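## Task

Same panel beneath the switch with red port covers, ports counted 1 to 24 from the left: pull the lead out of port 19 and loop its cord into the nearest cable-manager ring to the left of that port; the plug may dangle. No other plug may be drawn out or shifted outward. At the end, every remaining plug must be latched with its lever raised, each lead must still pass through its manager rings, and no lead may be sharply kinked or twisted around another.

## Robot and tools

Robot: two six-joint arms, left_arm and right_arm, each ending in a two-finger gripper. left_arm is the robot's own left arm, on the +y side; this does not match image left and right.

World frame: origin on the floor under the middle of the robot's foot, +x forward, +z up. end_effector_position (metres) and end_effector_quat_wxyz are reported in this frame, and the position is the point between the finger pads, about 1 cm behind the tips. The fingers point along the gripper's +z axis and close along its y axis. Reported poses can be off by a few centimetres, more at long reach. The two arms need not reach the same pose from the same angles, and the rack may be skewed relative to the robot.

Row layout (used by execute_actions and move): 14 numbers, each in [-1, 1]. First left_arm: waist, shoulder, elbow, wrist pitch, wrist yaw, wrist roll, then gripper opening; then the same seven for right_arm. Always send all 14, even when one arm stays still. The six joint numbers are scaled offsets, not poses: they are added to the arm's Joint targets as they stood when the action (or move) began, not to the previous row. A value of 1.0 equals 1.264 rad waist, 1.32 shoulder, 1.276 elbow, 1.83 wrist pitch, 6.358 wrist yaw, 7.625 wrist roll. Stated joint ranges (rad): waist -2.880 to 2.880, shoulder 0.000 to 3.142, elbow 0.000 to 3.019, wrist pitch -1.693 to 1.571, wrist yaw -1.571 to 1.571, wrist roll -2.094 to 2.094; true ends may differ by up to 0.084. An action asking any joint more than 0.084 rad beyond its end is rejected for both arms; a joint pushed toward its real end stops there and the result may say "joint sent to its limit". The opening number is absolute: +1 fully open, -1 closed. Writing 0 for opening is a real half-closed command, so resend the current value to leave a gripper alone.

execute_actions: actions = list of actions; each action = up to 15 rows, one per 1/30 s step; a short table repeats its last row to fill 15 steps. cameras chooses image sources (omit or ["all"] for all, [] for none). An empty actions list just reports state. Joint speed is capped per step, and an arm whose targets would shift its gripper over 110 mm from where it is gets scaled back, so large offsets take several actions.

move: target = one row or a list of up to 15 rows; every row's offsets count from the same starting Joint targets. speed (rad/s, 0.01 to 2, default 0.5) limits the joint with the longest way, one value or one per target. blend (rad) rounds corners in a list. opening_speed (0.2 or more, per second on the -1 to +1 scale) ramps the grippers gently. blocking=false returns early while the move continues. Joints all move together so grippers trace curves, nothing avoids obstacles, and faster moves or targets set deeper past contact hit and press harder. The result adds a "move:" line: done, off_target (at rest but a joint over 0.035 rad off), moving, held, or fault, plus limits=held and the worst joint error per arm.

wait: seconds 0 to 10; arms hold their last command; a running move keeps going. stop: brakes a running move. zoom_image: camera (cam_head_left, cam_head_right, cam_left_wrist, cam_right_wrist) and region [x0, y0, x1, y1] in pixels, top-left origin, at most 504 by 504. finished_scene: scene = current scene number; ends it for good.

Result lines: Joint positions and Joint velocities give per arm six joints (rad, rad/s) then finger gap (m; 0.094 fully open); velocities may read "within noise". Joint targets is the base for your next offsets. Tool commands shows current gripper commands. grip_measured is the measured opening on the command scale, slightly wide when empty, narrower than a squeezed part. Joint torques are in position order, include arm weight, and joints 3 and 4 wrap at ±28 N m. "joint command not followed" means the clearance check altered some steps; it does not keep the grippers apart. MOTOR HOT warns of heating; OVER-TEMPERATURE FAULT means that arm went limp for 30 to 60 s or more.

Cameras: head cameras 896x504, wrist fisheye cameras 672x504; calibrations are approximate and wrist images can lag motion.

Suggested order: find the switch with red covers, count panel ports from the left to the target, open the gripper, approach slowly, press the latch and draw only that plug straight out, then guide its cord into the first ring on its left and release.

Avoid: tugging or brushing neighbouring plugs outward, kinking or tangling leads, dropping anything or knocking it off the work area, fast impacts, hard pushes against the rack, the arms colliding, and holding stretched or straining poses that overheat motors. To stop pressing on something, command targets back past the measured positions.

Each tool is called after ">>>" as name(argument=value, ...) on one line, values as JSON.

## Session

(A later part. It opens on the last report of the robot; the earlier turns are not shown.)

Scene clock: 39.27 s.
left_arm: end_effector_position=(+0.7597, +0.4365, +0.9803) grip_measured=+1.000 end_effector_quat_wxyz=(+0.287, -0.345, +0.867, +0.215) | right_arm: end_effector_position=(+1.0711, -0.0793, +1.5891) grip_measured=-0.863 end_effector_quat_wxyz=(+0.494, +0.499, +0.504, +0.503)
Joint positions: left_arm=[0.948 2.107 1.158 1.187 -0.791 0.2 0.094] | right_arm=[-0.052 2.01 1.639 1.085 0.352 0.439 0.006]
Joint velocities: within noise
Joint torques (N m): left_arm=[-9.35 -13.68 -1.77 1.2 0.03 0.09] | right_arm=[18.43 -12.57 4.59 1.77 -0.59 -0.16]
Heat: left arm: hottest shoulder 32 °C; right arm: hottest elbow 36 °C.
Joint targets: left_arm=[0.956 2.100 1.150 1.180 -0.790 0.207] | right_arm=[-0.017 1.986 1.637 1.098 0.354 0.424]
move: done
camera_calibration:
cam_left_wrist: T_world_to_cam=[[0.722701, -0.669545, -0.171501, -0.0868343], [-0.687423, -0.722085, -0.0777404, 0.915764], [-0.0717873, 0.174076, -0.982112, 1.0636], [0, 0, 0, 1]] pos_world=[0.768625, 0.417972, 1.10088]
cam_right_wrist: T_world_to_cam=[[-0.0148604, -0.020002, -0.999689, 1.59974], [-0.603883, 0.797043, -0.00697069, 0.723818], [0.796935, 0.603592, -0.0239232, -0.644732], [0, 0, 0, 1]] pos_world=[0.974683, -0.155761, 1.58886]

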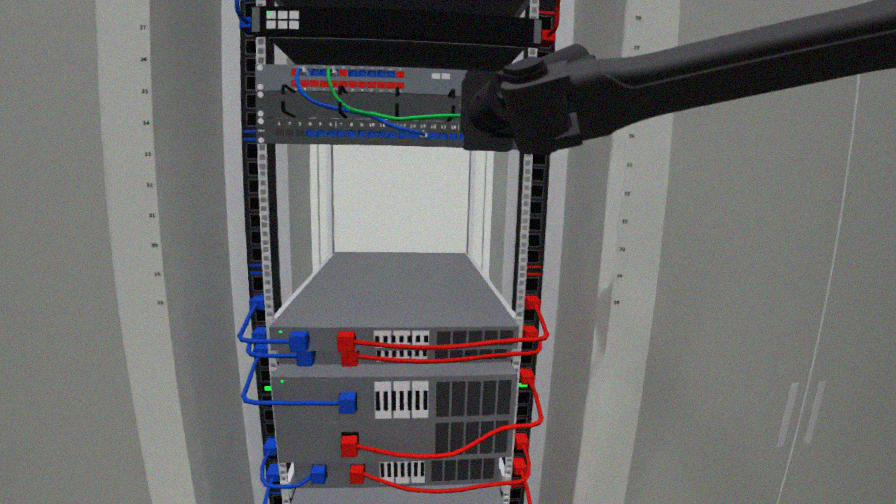

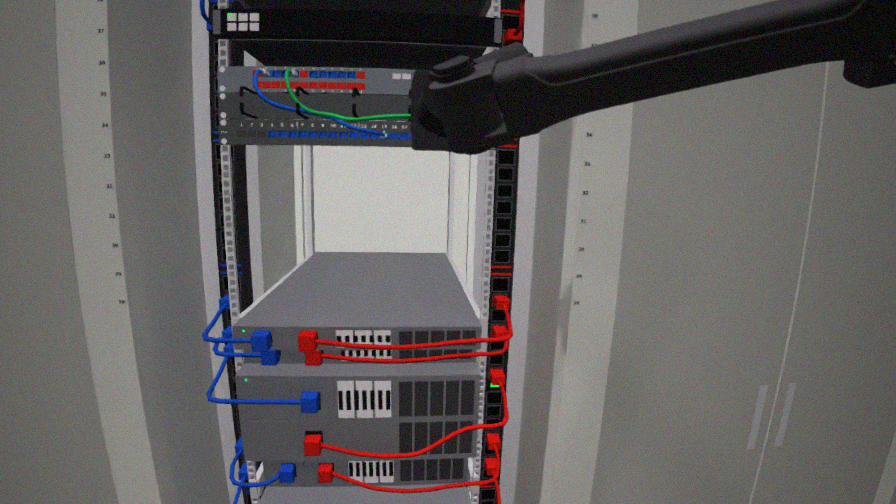

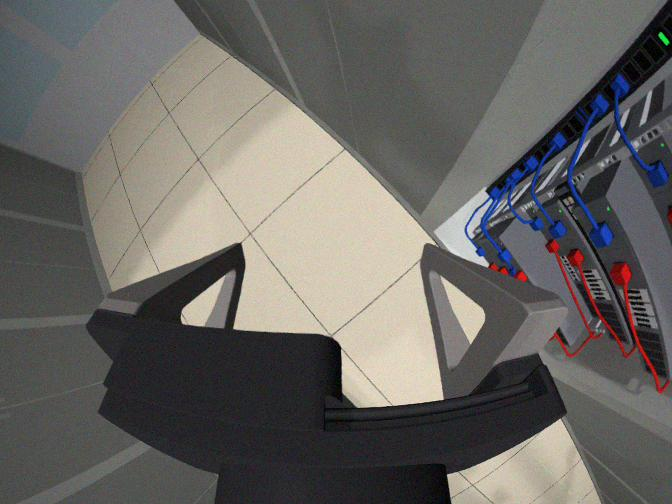

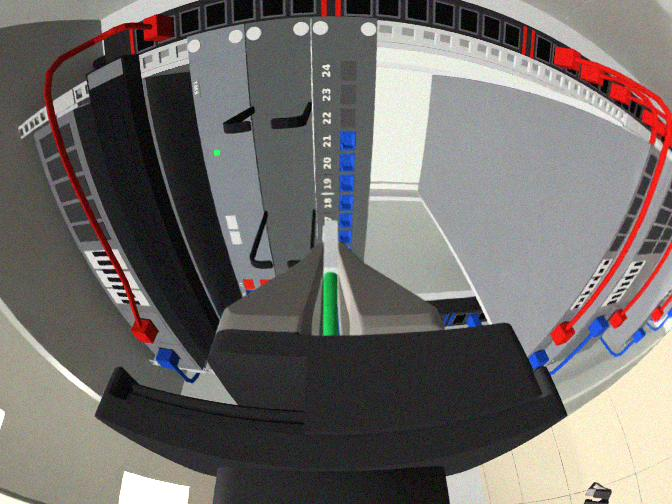

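>>> move(target=[0,0,0,0,0,0,1,0.0269,-0.0053,0.0525,0.0355,0.0094,-0.0081,-0.96], speed=0.12)

>>> zoom_image(camera="cam_head_left", region=[310, 60, 500, 150])

>>> zoom_image(camera="cam_head_right", region=[270, 60, 460, 150])

Scene clock: 41.17 s.
left_arm: end_effector_position=(+0.7597, +0.4365, +0.9803) grip_measured=+1.000 end_effector_quat_wxyz=(+0.287, -0.345, +0.867, +0.215) | right_arm: end_effector_position=(+1.0744, -0.1004, +1.6222) grip_measured=-0.863 end_effector_quat_wxyz=(+0.518, +0.521, +0.479, +0.480)
Joint positions: left_arm=[0.948 2.107 1.158 1.187 -0.791 0.2 0.094] | right_arm=[-0.015 2.003 1.674 1.147 0.411 0.377 0.006]
Joint velocities: within noise
Joint torques (N m): left_arm=[-9.35 -13.63 -1.76 1.2 0.03 0.09] | right_arm=[18.26 -11.63 7.38 1.74 -0.53 -0.15]
Heat: left arm: hottest shoulder 32 °C; right arm: hottest elbow 36 °C.
Joint targets: left_arm=[0.956 2.100 1.150 1.180 -0.790 0.207] | right_arm=[0.017 1.978 1.704 1.163 0.413 0.362]
move: done
camera_calibration:
cam_left_wrist: T_world_to_cam=[[0.722701, -0.669545, -0.171501, -0.0868343], [-0.687423, -0.722085, -0.0777404, 0.915764], [-0.0717873, 0.174076, -0.982112, 1.0636], [0, 0, 0, 1]] pos_world=[0.768625, 0.417972, 1.10088]
cam_right_wrist: T_world_to_cam=[[-0.0122226, -0.0188633, -0.999747, 1.62976], [-0.5274, 0.849563, -0.0095818, 0.670193], [0.849529, 0.52715, -0.0203323, -0.703859], [0, 0, 0, 1]] pos_world=[0.971329, -0.16759, 1.62146]

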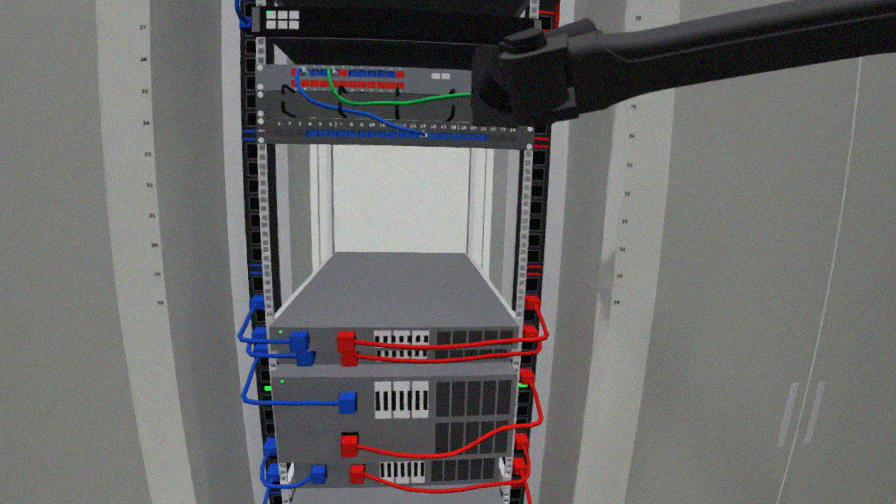

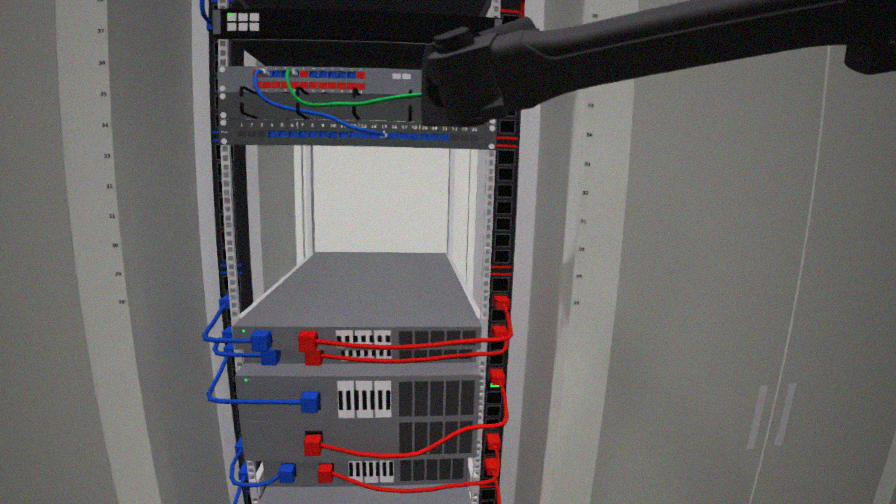

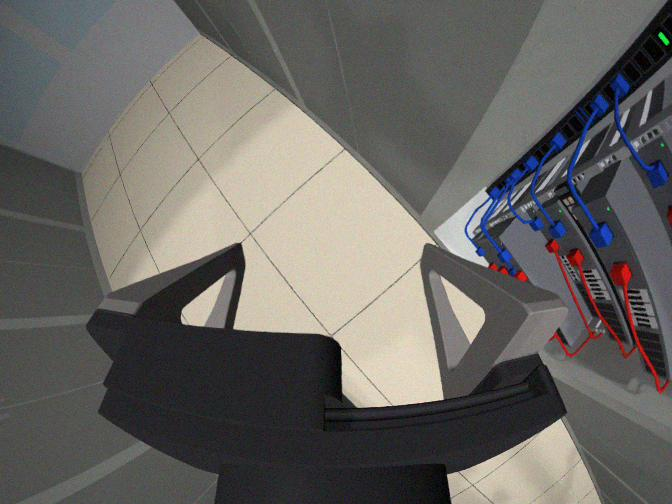

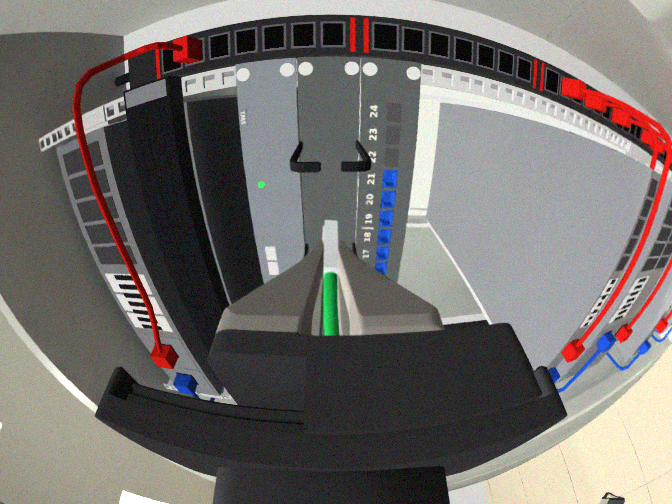

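Scaled by 2.653 from the camera's 896x504 image, which has a finer 1280x720 frame.

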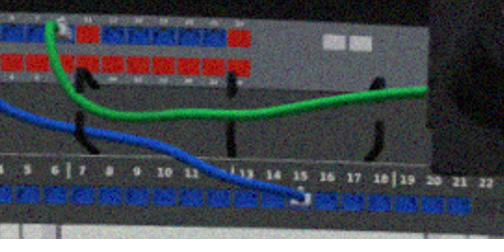

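Scaled by 2.653 from the camera's 896x504 image, which has a finer 1280x720 frame.

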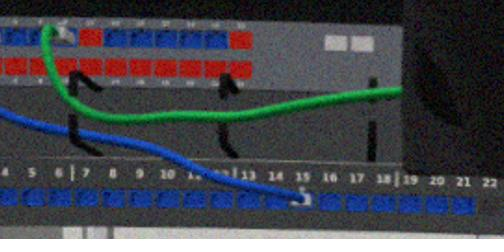

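>>> move(target=[0,0,0,0,0,0,1,-0.0712,0.0894,0.1701,-0.0874,-0.0039,0.0072,-0.96], speed=0.12)

>>> zoom_image(camera="cam_head_left", region=[310, 60, 500, 150])

>>> zoom_image(camera="cam_head_right", region=[270, 60, 460, 150])

>>> zoom_image(camera="cam_right_wrist", region=[230, 120, 450, 335])

Scene clock: 44.67 s.
left_arm: end_effector_position=(+0.7597, +0.4365, +0.9803) grip_measured=+1.000 end_effector_quat_wxyz=(+0.287, -0.345, +0.867, +0.215) | right_arm: end_effector_position=(+1.1282, -0.1024, +1.6193) grip_measured=-0.863 end_effector_quat_wxyz=(+0.520, +0.523, +0.476, +0.479)
Joint positions: left_arm=[0.948 2.107 1.158 1.187 -0.791 0.2 0.094] | right_arm=[-0.047 2.08 1.888 1.01 0.391 0.401 0.006]
Joint velocities: within noise
Joint torques (N m): left_arm=[-9.35 -13.68 -1.76 1.2 0.03 0.09] | right_arm=[14.51 -10.29 7.8 0.94 -0.73 0.2]
Heat: left arm: hottest shoulder 32 °C; right arm: hottest elbow 36 °C.
Joint targets: left_arm=[0.956 2.100 1.150 1.180 -0.790 0.207] | right_arm=[-0.073 2.096 1.921 1.003 0.388 0.417]
move: done
camera_calibration:
cam_left_wrist: T_world_to_cam=[[0.722701, -0.669545, -0.171501, -0.0868343], [-0.687423, -0.722085, -0.0777404, 0.915764], [-0.0717873, 0.174076, -0.982112, 1.0636], [0, 0, 0, 1]] pos_world=[0.768625, 0.417972, 1.10088]
cam_right_wrist: T_world_to_cam=[[-0.0113226, -0.017381, -0.999785, 1.62668], [-0.519448, 0.854455, -0.00897171, 0.690713], [0.854427, 0.519234, -0.0187032, -0.757571], [0, 0, 0, 1]] pos_world=[1.0245, -0.168553, 1.61836]

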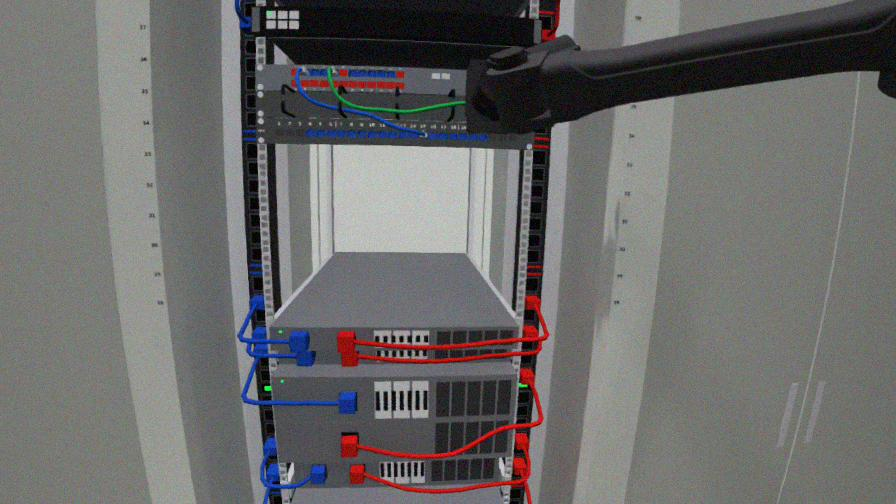

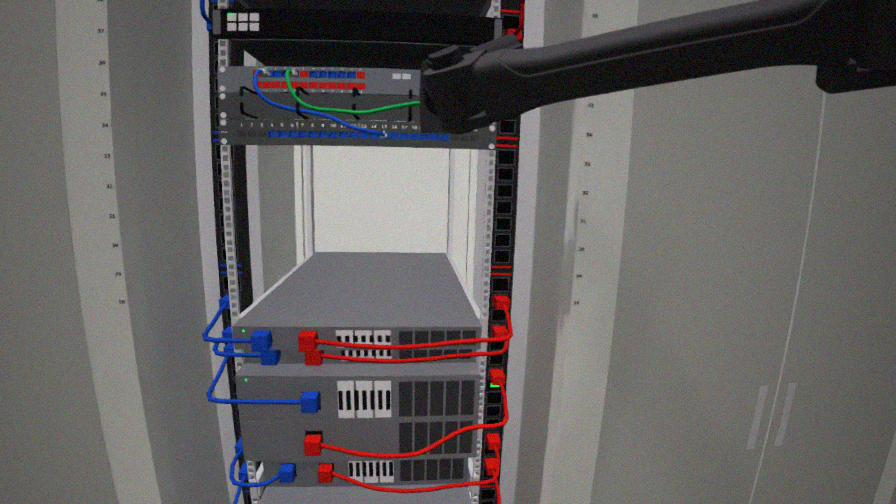

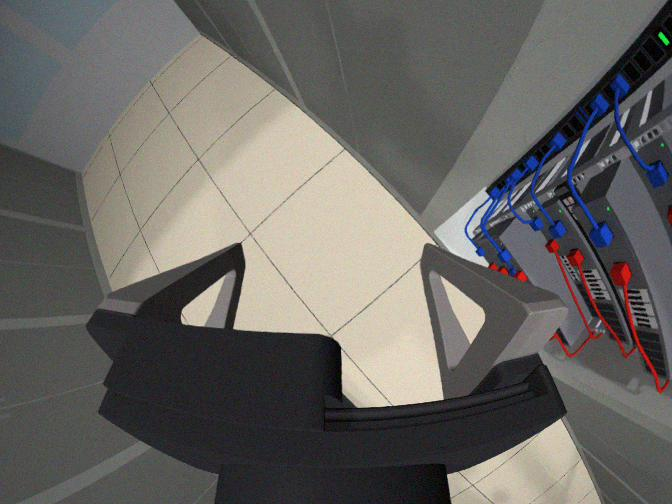

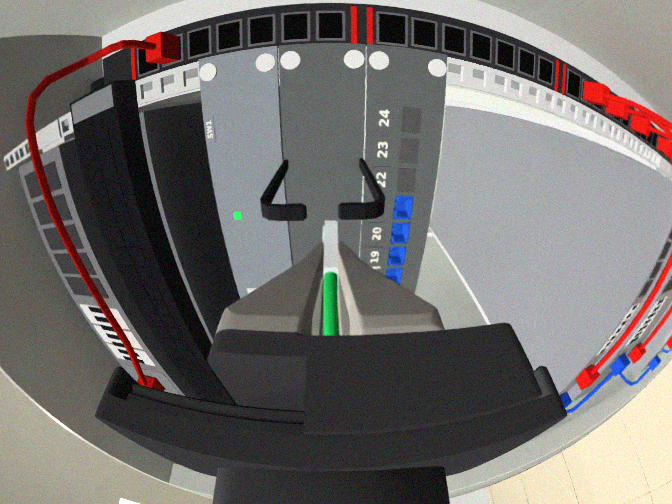

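Scaled by 2.653 from the camera's 896x504 image, which has a finer 1280x720 frame.

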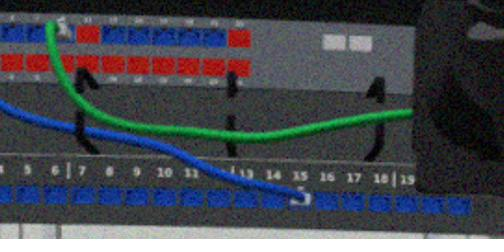

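Scaled by 2.653 from the camera's 896x504 image, which has a finer 1280x720 frame.

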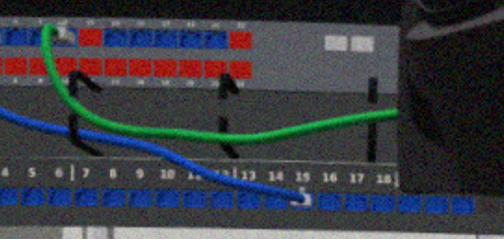

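Scaled by 2.291 from the camera's 672x504 image, which has a finer 960x720 frame.

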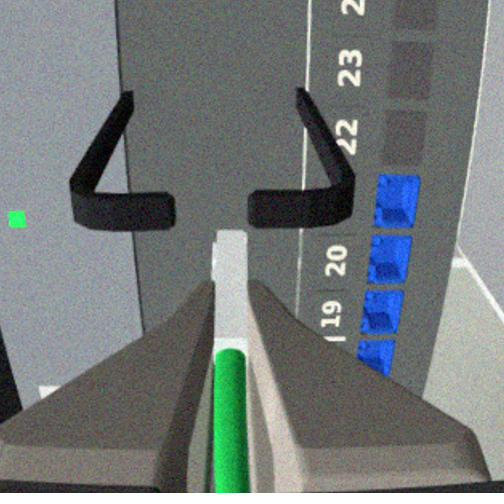

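>>> move(target=[[-0.3608,-0.1894,-0.2351,0.0656,0.0299,-0.0403,-0.45,0,0,0,0,0,0,-0.96],[-0.7903,-0.4879,-0.3213,0.1552,0.0593,-0.0763,-0.45,0,0,0,0,0,0,-0.96],[-0.7809,-0.0212,0.4373,-0.1426,0.0736,-0.0877,-0.45,0,0,0,0,0,0,-0.96]], speed=[0.7,0.7,0.4], blend=0.1)

>>> zoom_image(camera="cam_left_wrist", region=[220, 110, 440, 335])

Scene clock: 50.63 s.
left_arm: end_effector_position=(+1.0454, -0.0065, +1.6225) grip_measured=-0.448 end_effector_quat_wxyz=(+0.443, -0.445, +0.548, -0.552) | right_arm: end_effector_position=(+1.1282, -0.1022, +1.6193) grip_measured=-0.863 end_effector_quat_wxyz=(+0.519, +0.523, +0.476, +0.479)
Joint positions: left_arm=[-0.028 2.064 1.681 0.926 -0.324 -0.453 0.026] | right_arm=[-0.047 2.08 1.888 1.009 0.391 0.402 0.006]
Joint velocities: within noise
Joint torques (N m): left_arm=[-19.55 -10.58 6.57 0.61 0.74 0.08] | right_arm=[14.86 -10.29 7.77 1.07 -0.71 0.14]
Heat: left arm: hottest shoulder 32 °C; right arm: hottest elbow 36 °C.
Joint targets: left_arm=[-0.031 2.072 1.708 0.919 -0.322 -0.462] | right_arm=[-0.073 2.096 1.921 1.003 0.388 0.417]
move: done
camera_calibration:
cam_left_wrist: T_world_to_cam=[[-0.00170536, 0.0094124, 0.999954, -1.61874], [-0.751667, -0.659525, 0.00492607, 0.775703], [0.659541, -0.751624, 0.00819972, -0.585373], [0, 0, 0, 1]] pos_world=[0.966387, 0.0868516, 1.61965]
cam_right_wrist: T_world_to_cam=[[-0.0111535, -0.0165459, -0.999801, 1.6266], [-0.520127, 0.854048, -0.00833142, 0.690248], [0.854016, 0.51993, -0.0181316, -0.758074], [0, 0, 0, 1]] pos_world=[1.02457, -0.168446, 1.61828]

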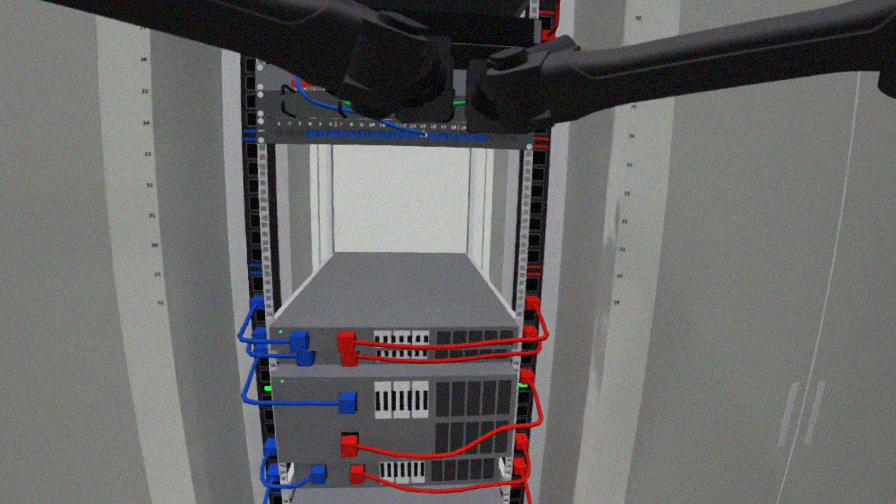

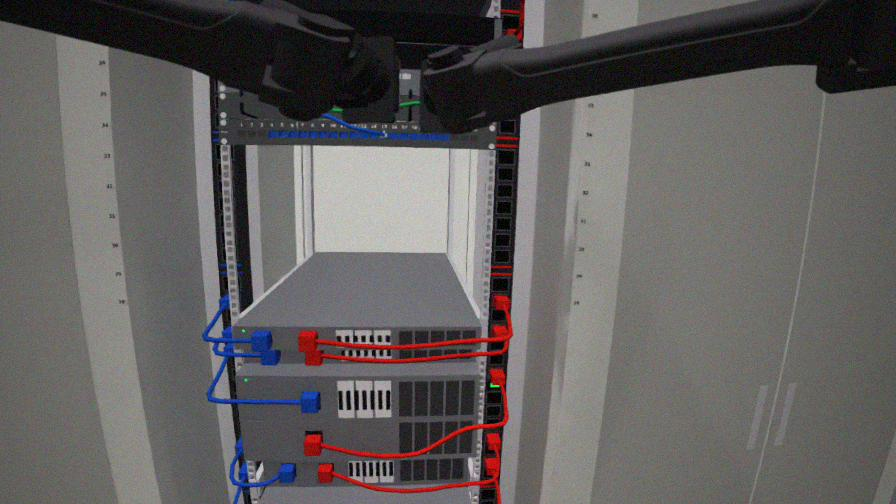

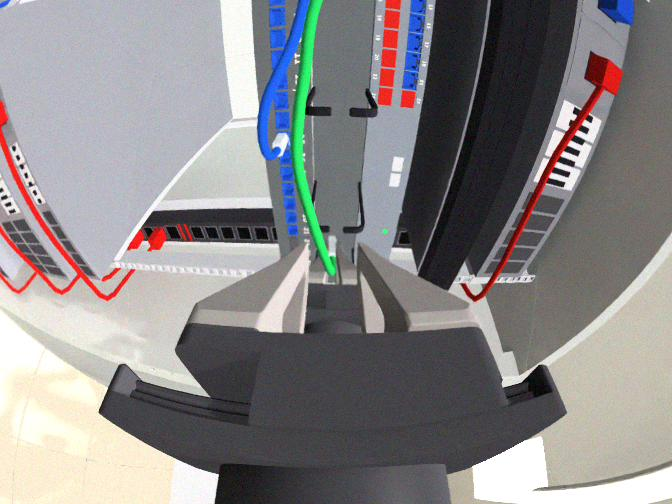

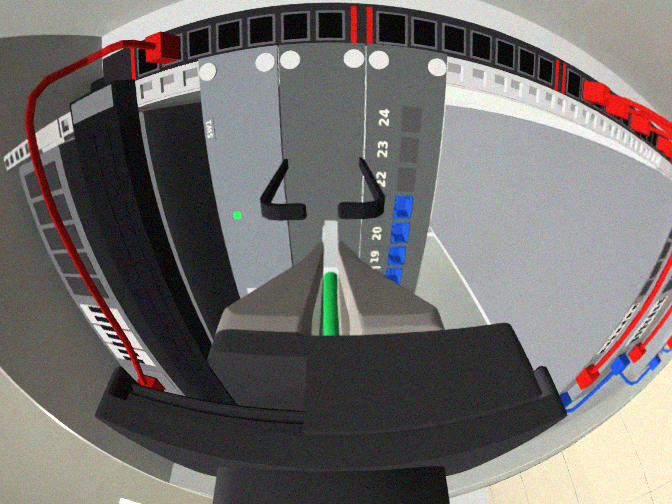

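Scaled by 2.240 from the camera's 672x504 image, which has a finer 960x720 frame.

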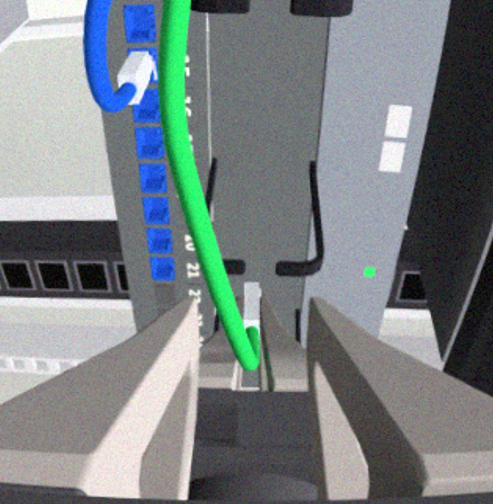

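>>> move(target=[0.0609,0.0273,0.0807,-0.0421,0.006,-0.0064,-0.45,0,0,0,0,0,0,-0.96], speed=0.12, cameras=["cam_left_wrist"])

>>> zoom_image(camera="cam_left_wrist", region=[220, 110, 440, 335])

Scene clock: 53.23 s.
left_arm: end_effector_position=(+1.0834, +0.0046, +1.6007) grip_measured=-0.448 end_effector_quat_wxyz=(+0.438, -0.454, +0.543, -0.554) | right_arm: end_effector_position=(+1.1282, -0.1022, +1.6193) grip_measured=-0.863 end_effector_quat_wxyz=(+0.519, +0.523, +0.476, +0.479)
Joint positions: left_arm=[0.024 2.094 1.783 0.85 -0.286 -0.502 0.026] | right_arm=[-0.047 2.08 1.888 1.009 0.391 0.402 0.006]
Joint velocities: within noise
Joint torques (N m): left_arm=[-18.08 -10.81 6.71 0.62 0.73 0.05] | right_arm=[14.68 -10.11 7.95 0.94 -0.73 0.16]
Heat: left arm: hottest shoulder 32 °C; right arm: hottest elbow 36 °C.
Joint targets: left_arm=[0.046 2.108 1.811 0.842 -0.283 -0.511] | right_arm=[-0.073 2.096 1.921 1.003 0.388 0.417]
move: done
camera_calibration:
cam_left_wrist: T_world_to_cam=[[0.0066483, 0.0301342, 0.999524, -1.60539], [-0.746949, -0.664411, 0.0249994, 0.774435], [0.664848, -0.74676, 0.0180915, -0.623545], [0, 0, 0, 1]] pos_world=[1.0037, 0.0972825, 1.59655]
Images, in order (width x height): cam_left_wrist 672x504.

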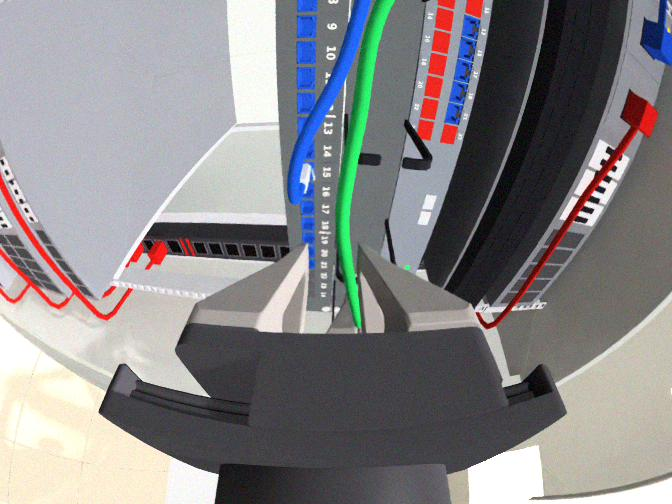

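Scaled by 2.240 from the camera's 672x504 image, which has a finer 960x720 frame.

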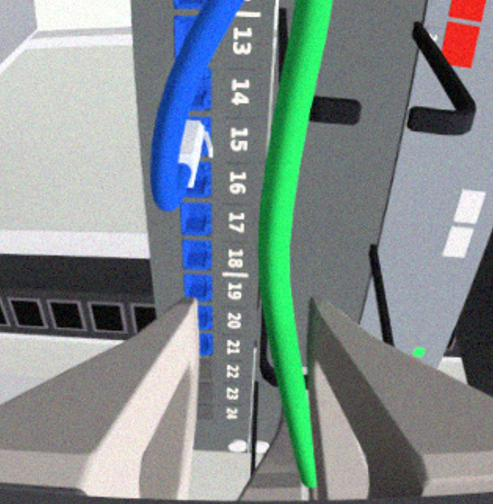

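>>> move(target=[-0.0522,-0.0258,-0.0298,0.0142,-0.003,0.005,-0.45,0,0,0,0,0,0,-0.96], speed=0.1, cameras=["cam_left_wrist"])

>>> zoom_image(camera="cam_left_wrist", region=[220, 110, 440, 335])

Scene clock: 55.63 s.
left_arm: end_effector_position=(+1.0798, +0.0029, +1.5984) grip_measured=-0.448 end_effector_quat_wxyz=(+0.441, -0.452, +0.551, -0.546) | right_arm: end_effector_position=(+1.1279, -0.1013, +1.6188) grip_measured=-0.863 end_effector_quat_wxyz=(+0.519, +0.523, +0.477, +0.479)
Joint positions: left_arm=[0.021 2.094 1.773 0.856 -0.301 -0.482 0.026] | right_arm=[-0.047 2.081 1.888 1.009 0.391 0.402 0.006]
Joint velocities: within noise
Joint torques (N m): left_arm=[-23.12 -13.51 4.36 1.35 0.55 0.21] | right_arm=[14.56 -9.99 7.77 0.96 -0.7 0.11]
Heat: left arm: hottest waist 32 °C; right arm: hottest elbow 36 °C.
Joint targets: left_arm=[-0.020 2.074 1.773 0.868 -0.303 -0.472] | right_arm=[-0.073 2.097 1.921 1.003 0.388 0.417]
move: off_target (left_arm); left_arm: the waist is farthest, 0.041 rad from its target
camera_calibration:
cam_left_wrist: T_world_to_cam=[[0.0153348, 0.00768873, 0.999853, -1.61294], [-0.745483, -0.666319, 0.0165574, 0.782582], [0.666349, -0.745627, -0.00448604, -0.587889], [0, 0, 0, 1]] pos_world=[0.999874, 0.095505, 1.59711]
Images, in order (width x height): cam_left_wrist 672x504.

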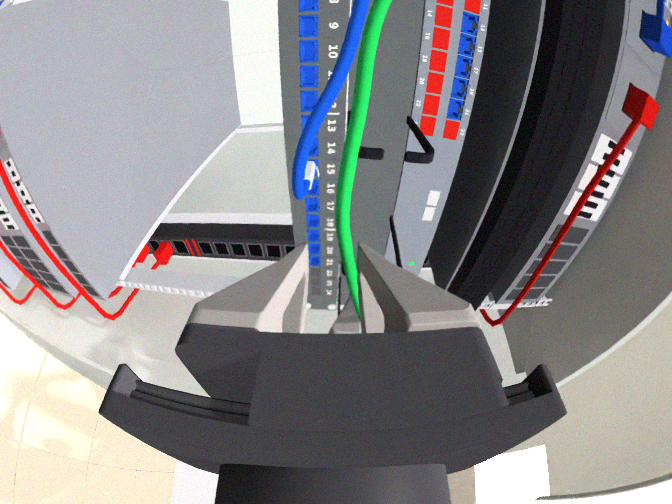

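Scaled by 2.240 from the camera's 672x504 image, which has a finer 960x720 frame.

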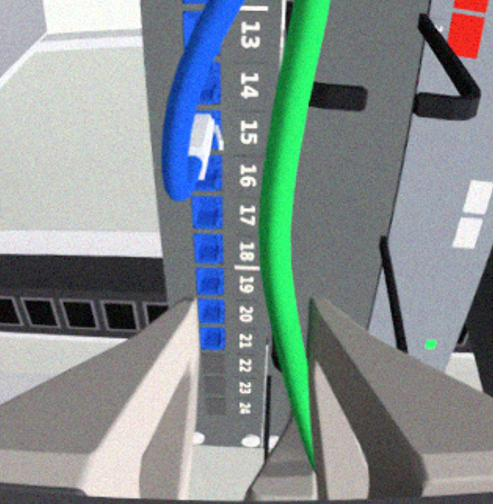

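>>> move(target=[-0.019,0,0,0,0,0,-0.45,0,0,0,0,0,0,-0.96], speed=0.1, cameras=["cam_left_wrist"])

>>> zoom_image(camera="cam_left_wrist", region=[220, 110, 440, 335])

Scene clock: 56.73 s.
left_arm: end_effector_position=(+1.0717, -0.0069, +1.6191) grip_measured=-0.448 end_effector_quat_wxyz=(+0.437, -0.447, +0.546, -0.558) | right_arm: end_effector_position=(+1.1279, -0.1013, +1.6188) grip_measured=-0.863 end_effector_quat_wxyz=(+0.519, +0.523, +0.477, +0.479)
Joint positions: left_arm=[-0.008 2.094 1.773 0.856 -0.301 -0.48 0.026] | right_arm=[-0.047 2.081 1.888 1.009 0.391 0.402 0.006]
Joint velocities: within noise
Joint torques (N m): left_arm=[-22.71 -13.22 4.4 1.32 0.58 0.22] | right_arm=[14.68 -10.11 7.73 1.01 -0.71 0.14]
Heat: left arm: hottest waist 32 °C; right arm: hottest elbow 37 °C.
Joint targets: left_arm=[-0.045 2.074 1.773 0.868 -0.303 -0.472] | right_arm=[-0.073 2.097 1.921 1.003 0.388 0.417]
move: off_target (left_arm); left_arm: the waist is farthest, 0.036 rad from its target
camera_calibration:
cam_left_wrist: T_world_to_cam=[[-0.00120902, 0.0245337, 0.999698, -1.61533], [-0.755581, -0.65488, 0.0151577, 0.782869], [0.655054, -0.755334, 0.019329, -0.616177], [0, 0, 0, 1]] pos_world=[0.993198, 0.0868958, 1.61489]
Images, in order (width x height): cam_left_wrist 672x504.

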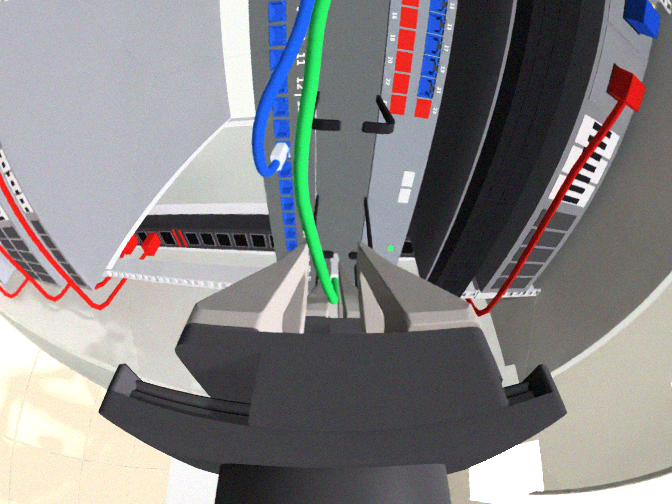

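Scaled by 2.240 from the camera's 672x504 image, which has a finer 960x720 frame.

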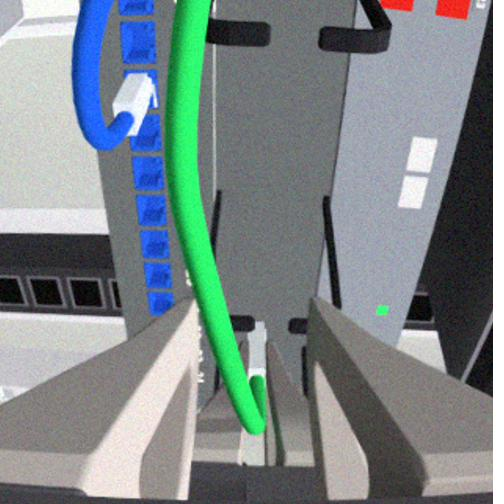

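>>> move(target=[0,0,0,0,-0.0072,0,-0.45,0,0,0,0,0,0,-0.96], speed=0.1, cameras=["cam_left_wrist"])

>>> zoom_image(camera="cam_left_wrist", region=[220, 110, 440, 335])

Scene clock: 57.73 s.
left_arm: end_effector_position=(+1.0723, -0.0035, +1.6121) grip_measured=-0.448 end_effector_quat_wxyz=(+0.434, -0.462, +0.552, -0.542) | right_arm: end_effector_position=(+1.1279, -0.1013, +1.6188) grip_measured=-0.863 end_effector_quat_wxyz=(+0.519, +0.523, +0.477, +0.479)
Joint positions: left_arm=[-0.008 2.094 1.773 0.856 -0.347 -0.48 0.026] | right_arm=[-0.047 2.081 1.888 1.009 0.391 0.402 0.006]
Joint velocities: within noise
Joint torques (N m): left_arm=[-22.71 -13.22 4.4 1.32 0.57 0.22] | right_arm=[14.74 -10.46 7.87 0.99 -0.74 0.13]
Heat: left arm: hottest shoulder 33 °C; right arm: hottest elbow 37 °C.
Joint targets: left_arm=[-0.045 2.074 1.773 0.868 -0.348 -0.472] | right_arm=[-0.073 2.097 1.921 1.003 0.388 0.417]
move: off_target (left_arm); left_arm: the waist is farthest, 0.037 rad from its target
camera_calibration:
cam_left_wrist: T_world_to_cam=[[0.0381112, 0.0161621, 0.999143, -1.64972], [-0.741174, -0.670172, 0.0391119, 0.731548], [0.67023, -0.74203, -0.0135622, -0.57707], [0, 0, 0, 1]] pos_world=[0.991847, 0.0887224, 1.61186]
Images, in order (width x height): cam_left_wrist 672x504.

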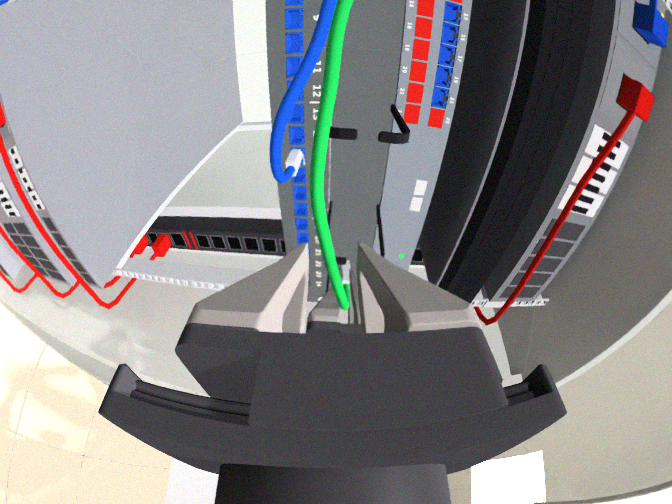

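Scaled by 2.240 from the camera's 672x504 image, which has a finer 960x720 frame.

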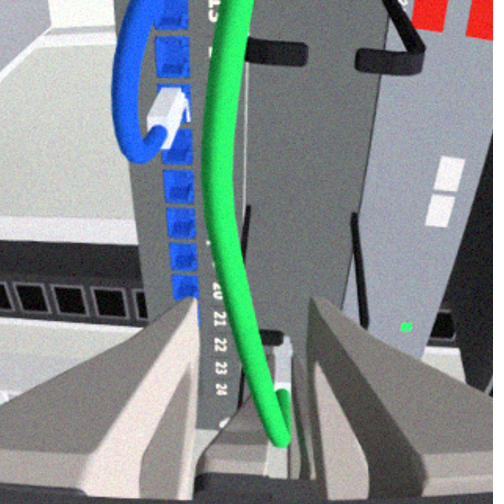

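>>> move(target=[0,0,0,0,0,0,-0.9,0,0,0,0,0,0,-0.96], opening_speed=0.3, cameras=["cam_left_wrist","cam_right_wrist"])

>>> zoom_image(camera="cam_left_wrist", region=[220, 110, 440, 335])

Scene clock: 59.67 s.
left_arm: end_effector_position=(+1.0717, -0.0039, +1.6116) grip_measured=-0.898 end_effector_quat_wxyz=(+0.434, -0.462, +0.553, -0.541) | right_arm: end_effector_position=(+1.1281, -0.1016, +1.6190) grip_measured=-0.863 end_effector_quat_wxyz=(+0.519, +0.523, +0.476, +0.479)
Joint positions: left_arm=[-0.008 2.094 1.772 0.856 -0.347 -0.48 0.005] | right_arm=[-0.047 2.081 1.888 1.009 0.391 0.402 0.006]
Joint velocities: within noise
Joint torques (N m): left_arm=[-22.71 -13.22 4.52 1.31 0.59 0.22] | right_arm=[14.8 -10.29 7.66 0.94 -0.69 0.17]
Heat: left arm: hottest shoulder 33 °C; right arm: hottest elbow 37 °C.
Joint targets: left_arm=[-0.045 2.074 1.773 0.868 -0.348 -0.472] | right_arm=[-0.073 2.097 1.921 1.003 0.388 0.417]
move: off_target (left_arm); left_arm: the waist is farthest, 0.037 rad from its target
camera_calibration:
cam_left_wrist: T_world_to_cam=[[0.0392485, 0.0150159, 0.999117, -1.6503], [-0.741787, -0.669489, 0.0392016, 0.731392], [0.669486, -0.74267, -0.0151378, -0.573716], [0, 0, 0, 1]] pos_world=[0.991404, 0.088358, 1.61149]
cam_right_wrist: T_world_to_cam=[[-0.011296, -0.016682, -0.999797, 1.62648], [-0.520406, 0.853878, -0.00836759, 0.690111], [0.853844, 0.520206, -0.0183268, -0.757793], [0, 0, 0, 1]] pos_world=[1.02455, -0.167929, 1.61804]
Images, in order (width x height): cam_left_wrist 672x504, cam_right_wrist 672x504.

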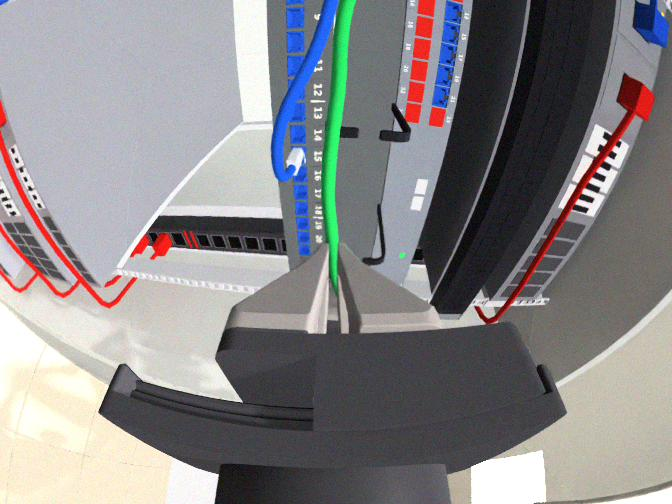

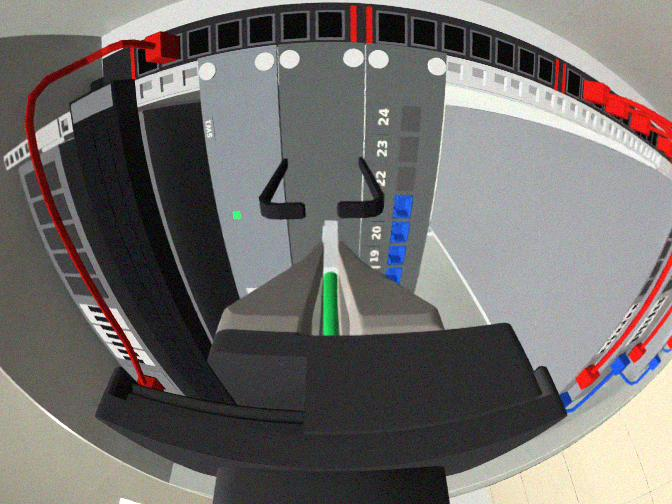

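Scaled by 2.240 from the camera's 672x504 image, which has a finer 960x720 frame.

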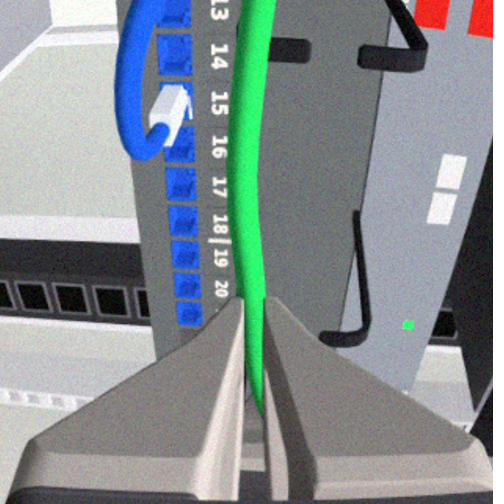

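>>> move(target=[-0.0145,-0.0091,0,-0.0186,-0.0025,0.0025,-0.9,0.049,0,0,0,0.0011,-0.0013,-0.96], speed=0.08)

>>> zoom_image(camera="cam_left_wrist", region=[220, 110, 440, 335])

>>> zoom_image(camera="cam_head_left", region=[410, 60, 500, 130])

>>> zoom_image(camera="cam_head_right", region=[360, 60, 450, 130])

Scene clock: 61.77 s.
left_arm: end_effector_position=(+1.0704, -0.0040, +1.6186) grip_measured=-0.900 end_effector_quat_wxyz=(+0.434, -0.459, +0.560, -0.537) | right_arm: end_effector_position=(+1.1281, -0.1018, +1.6185) grip_measured=-0.863 end_effector_quat_wxyz=(+0.519, +0.524, +0.477, +0.478)
Joint positions: left_arm=[-0.019 2.086 1.772 0.841 -0.364 -0.464 0.005] | right_arm=[-0.047 2.081 1.888 1.009 0.394 0.402 0.006]
Joint velocities: within noise
Joint torques (N m): left_arm=[-23.24 -13.51 4.53 0.62 0.63 0.27] | right_arm=[19.43 -9.99 7.87 1.13 -0.57 0.06]
Heat: left arm: hottest waist 33 °C; right arm: hottest elbow 37 °C.
Joint targets: left_arm=[-0.063 2.062 1.773 0.834 -0.364 -0.453] | right_arm=[-0.011 2.097 1.921 1.003 0.395 0.407]
move: off_target (left_arm, right_arm); left_arm: the waist is farthest, 0.044 rad from its target; right_arm: the waist is farthest, 0.036 rad from its target
camera_calibration:
cam_left_wrist: T_world_to_cam=[[0.0462609, -0.000241779, 0.998929, -1.66457], [-0.744906, -0.666286, 0.0343357, 0.741277], [0.665564, -0.745697, -0.0310031, -0.542957], [0, 0, 0, 1]] pos_world=[0.990559, 0.0886187, 1.6205]
cam_right_wrist: T_world_to_cam=[[-0.0141207, -0.0164231, -0.999765, 1.62916], [-0.519423, 0.854491, -0.0067003, 0.686524], [0.8544, 0.519207, -0.0205965, -0.754737], [0, 0, 0, 1]] pos_world=[1.02445, -0.168008, 1.61783]

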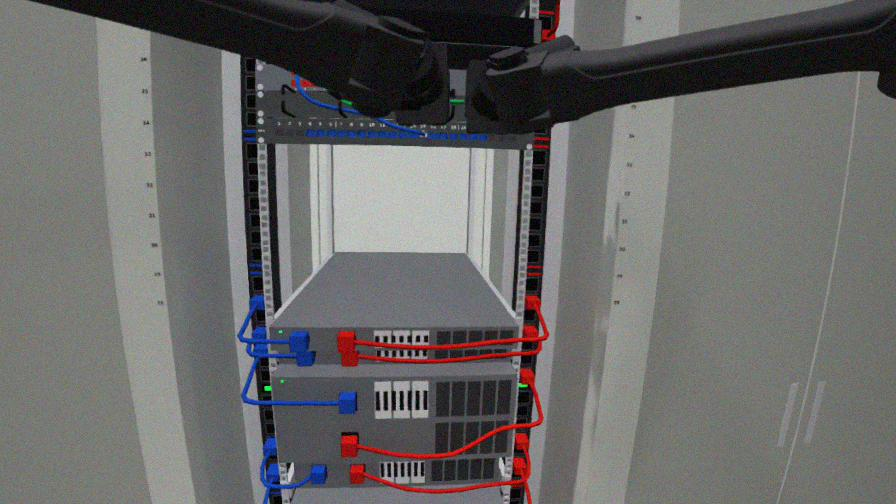

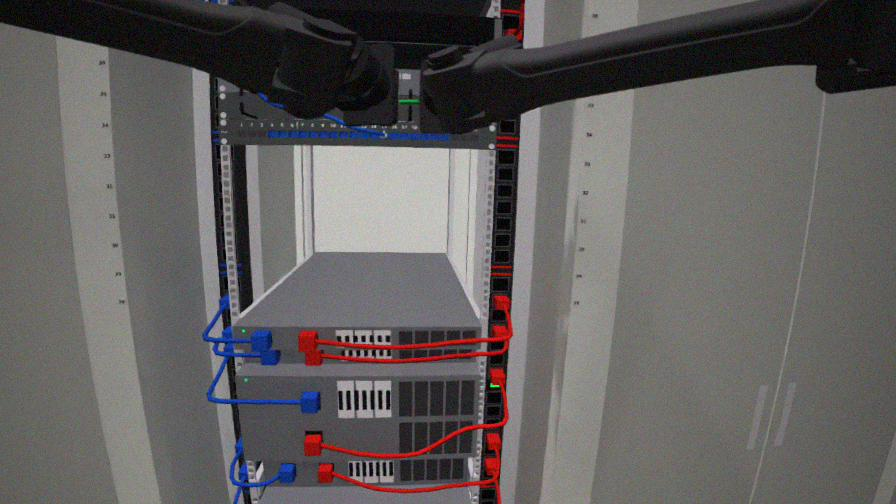

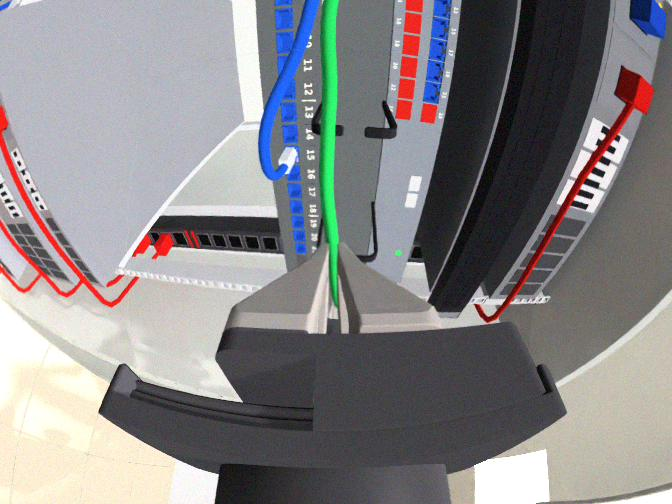

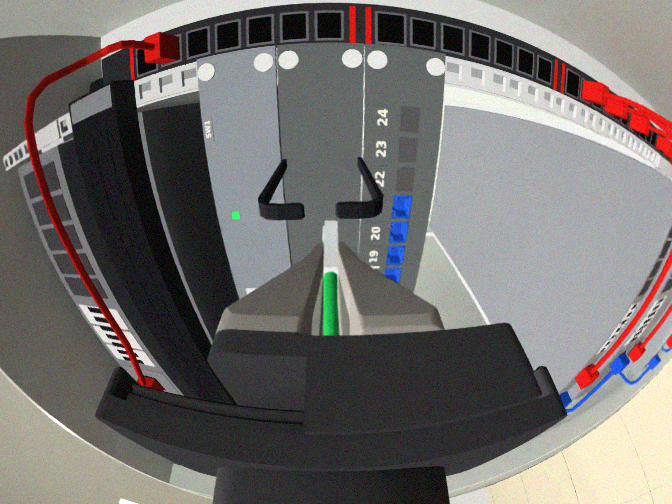

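Scaled by 2.240 from the camera's 672x504 image, which has a finer 960x720 frame.

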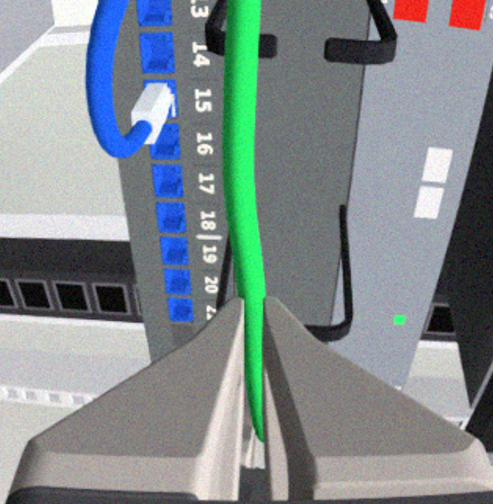

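Scaled by 5.600 from the camera's 896x504 image, which has a finer 1280x720 frame.

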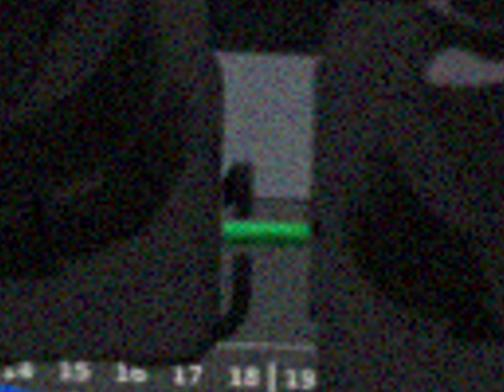

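Scaled by 5.600 from the camera's 896x504 image, which has a finer 1280x720 frame.

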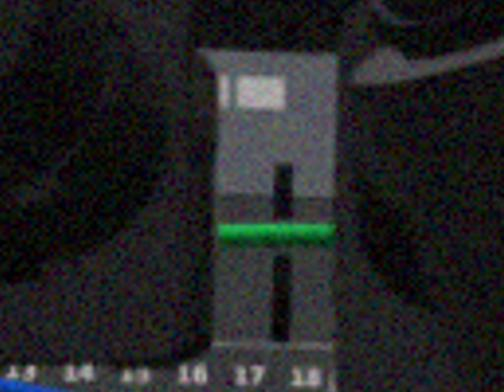

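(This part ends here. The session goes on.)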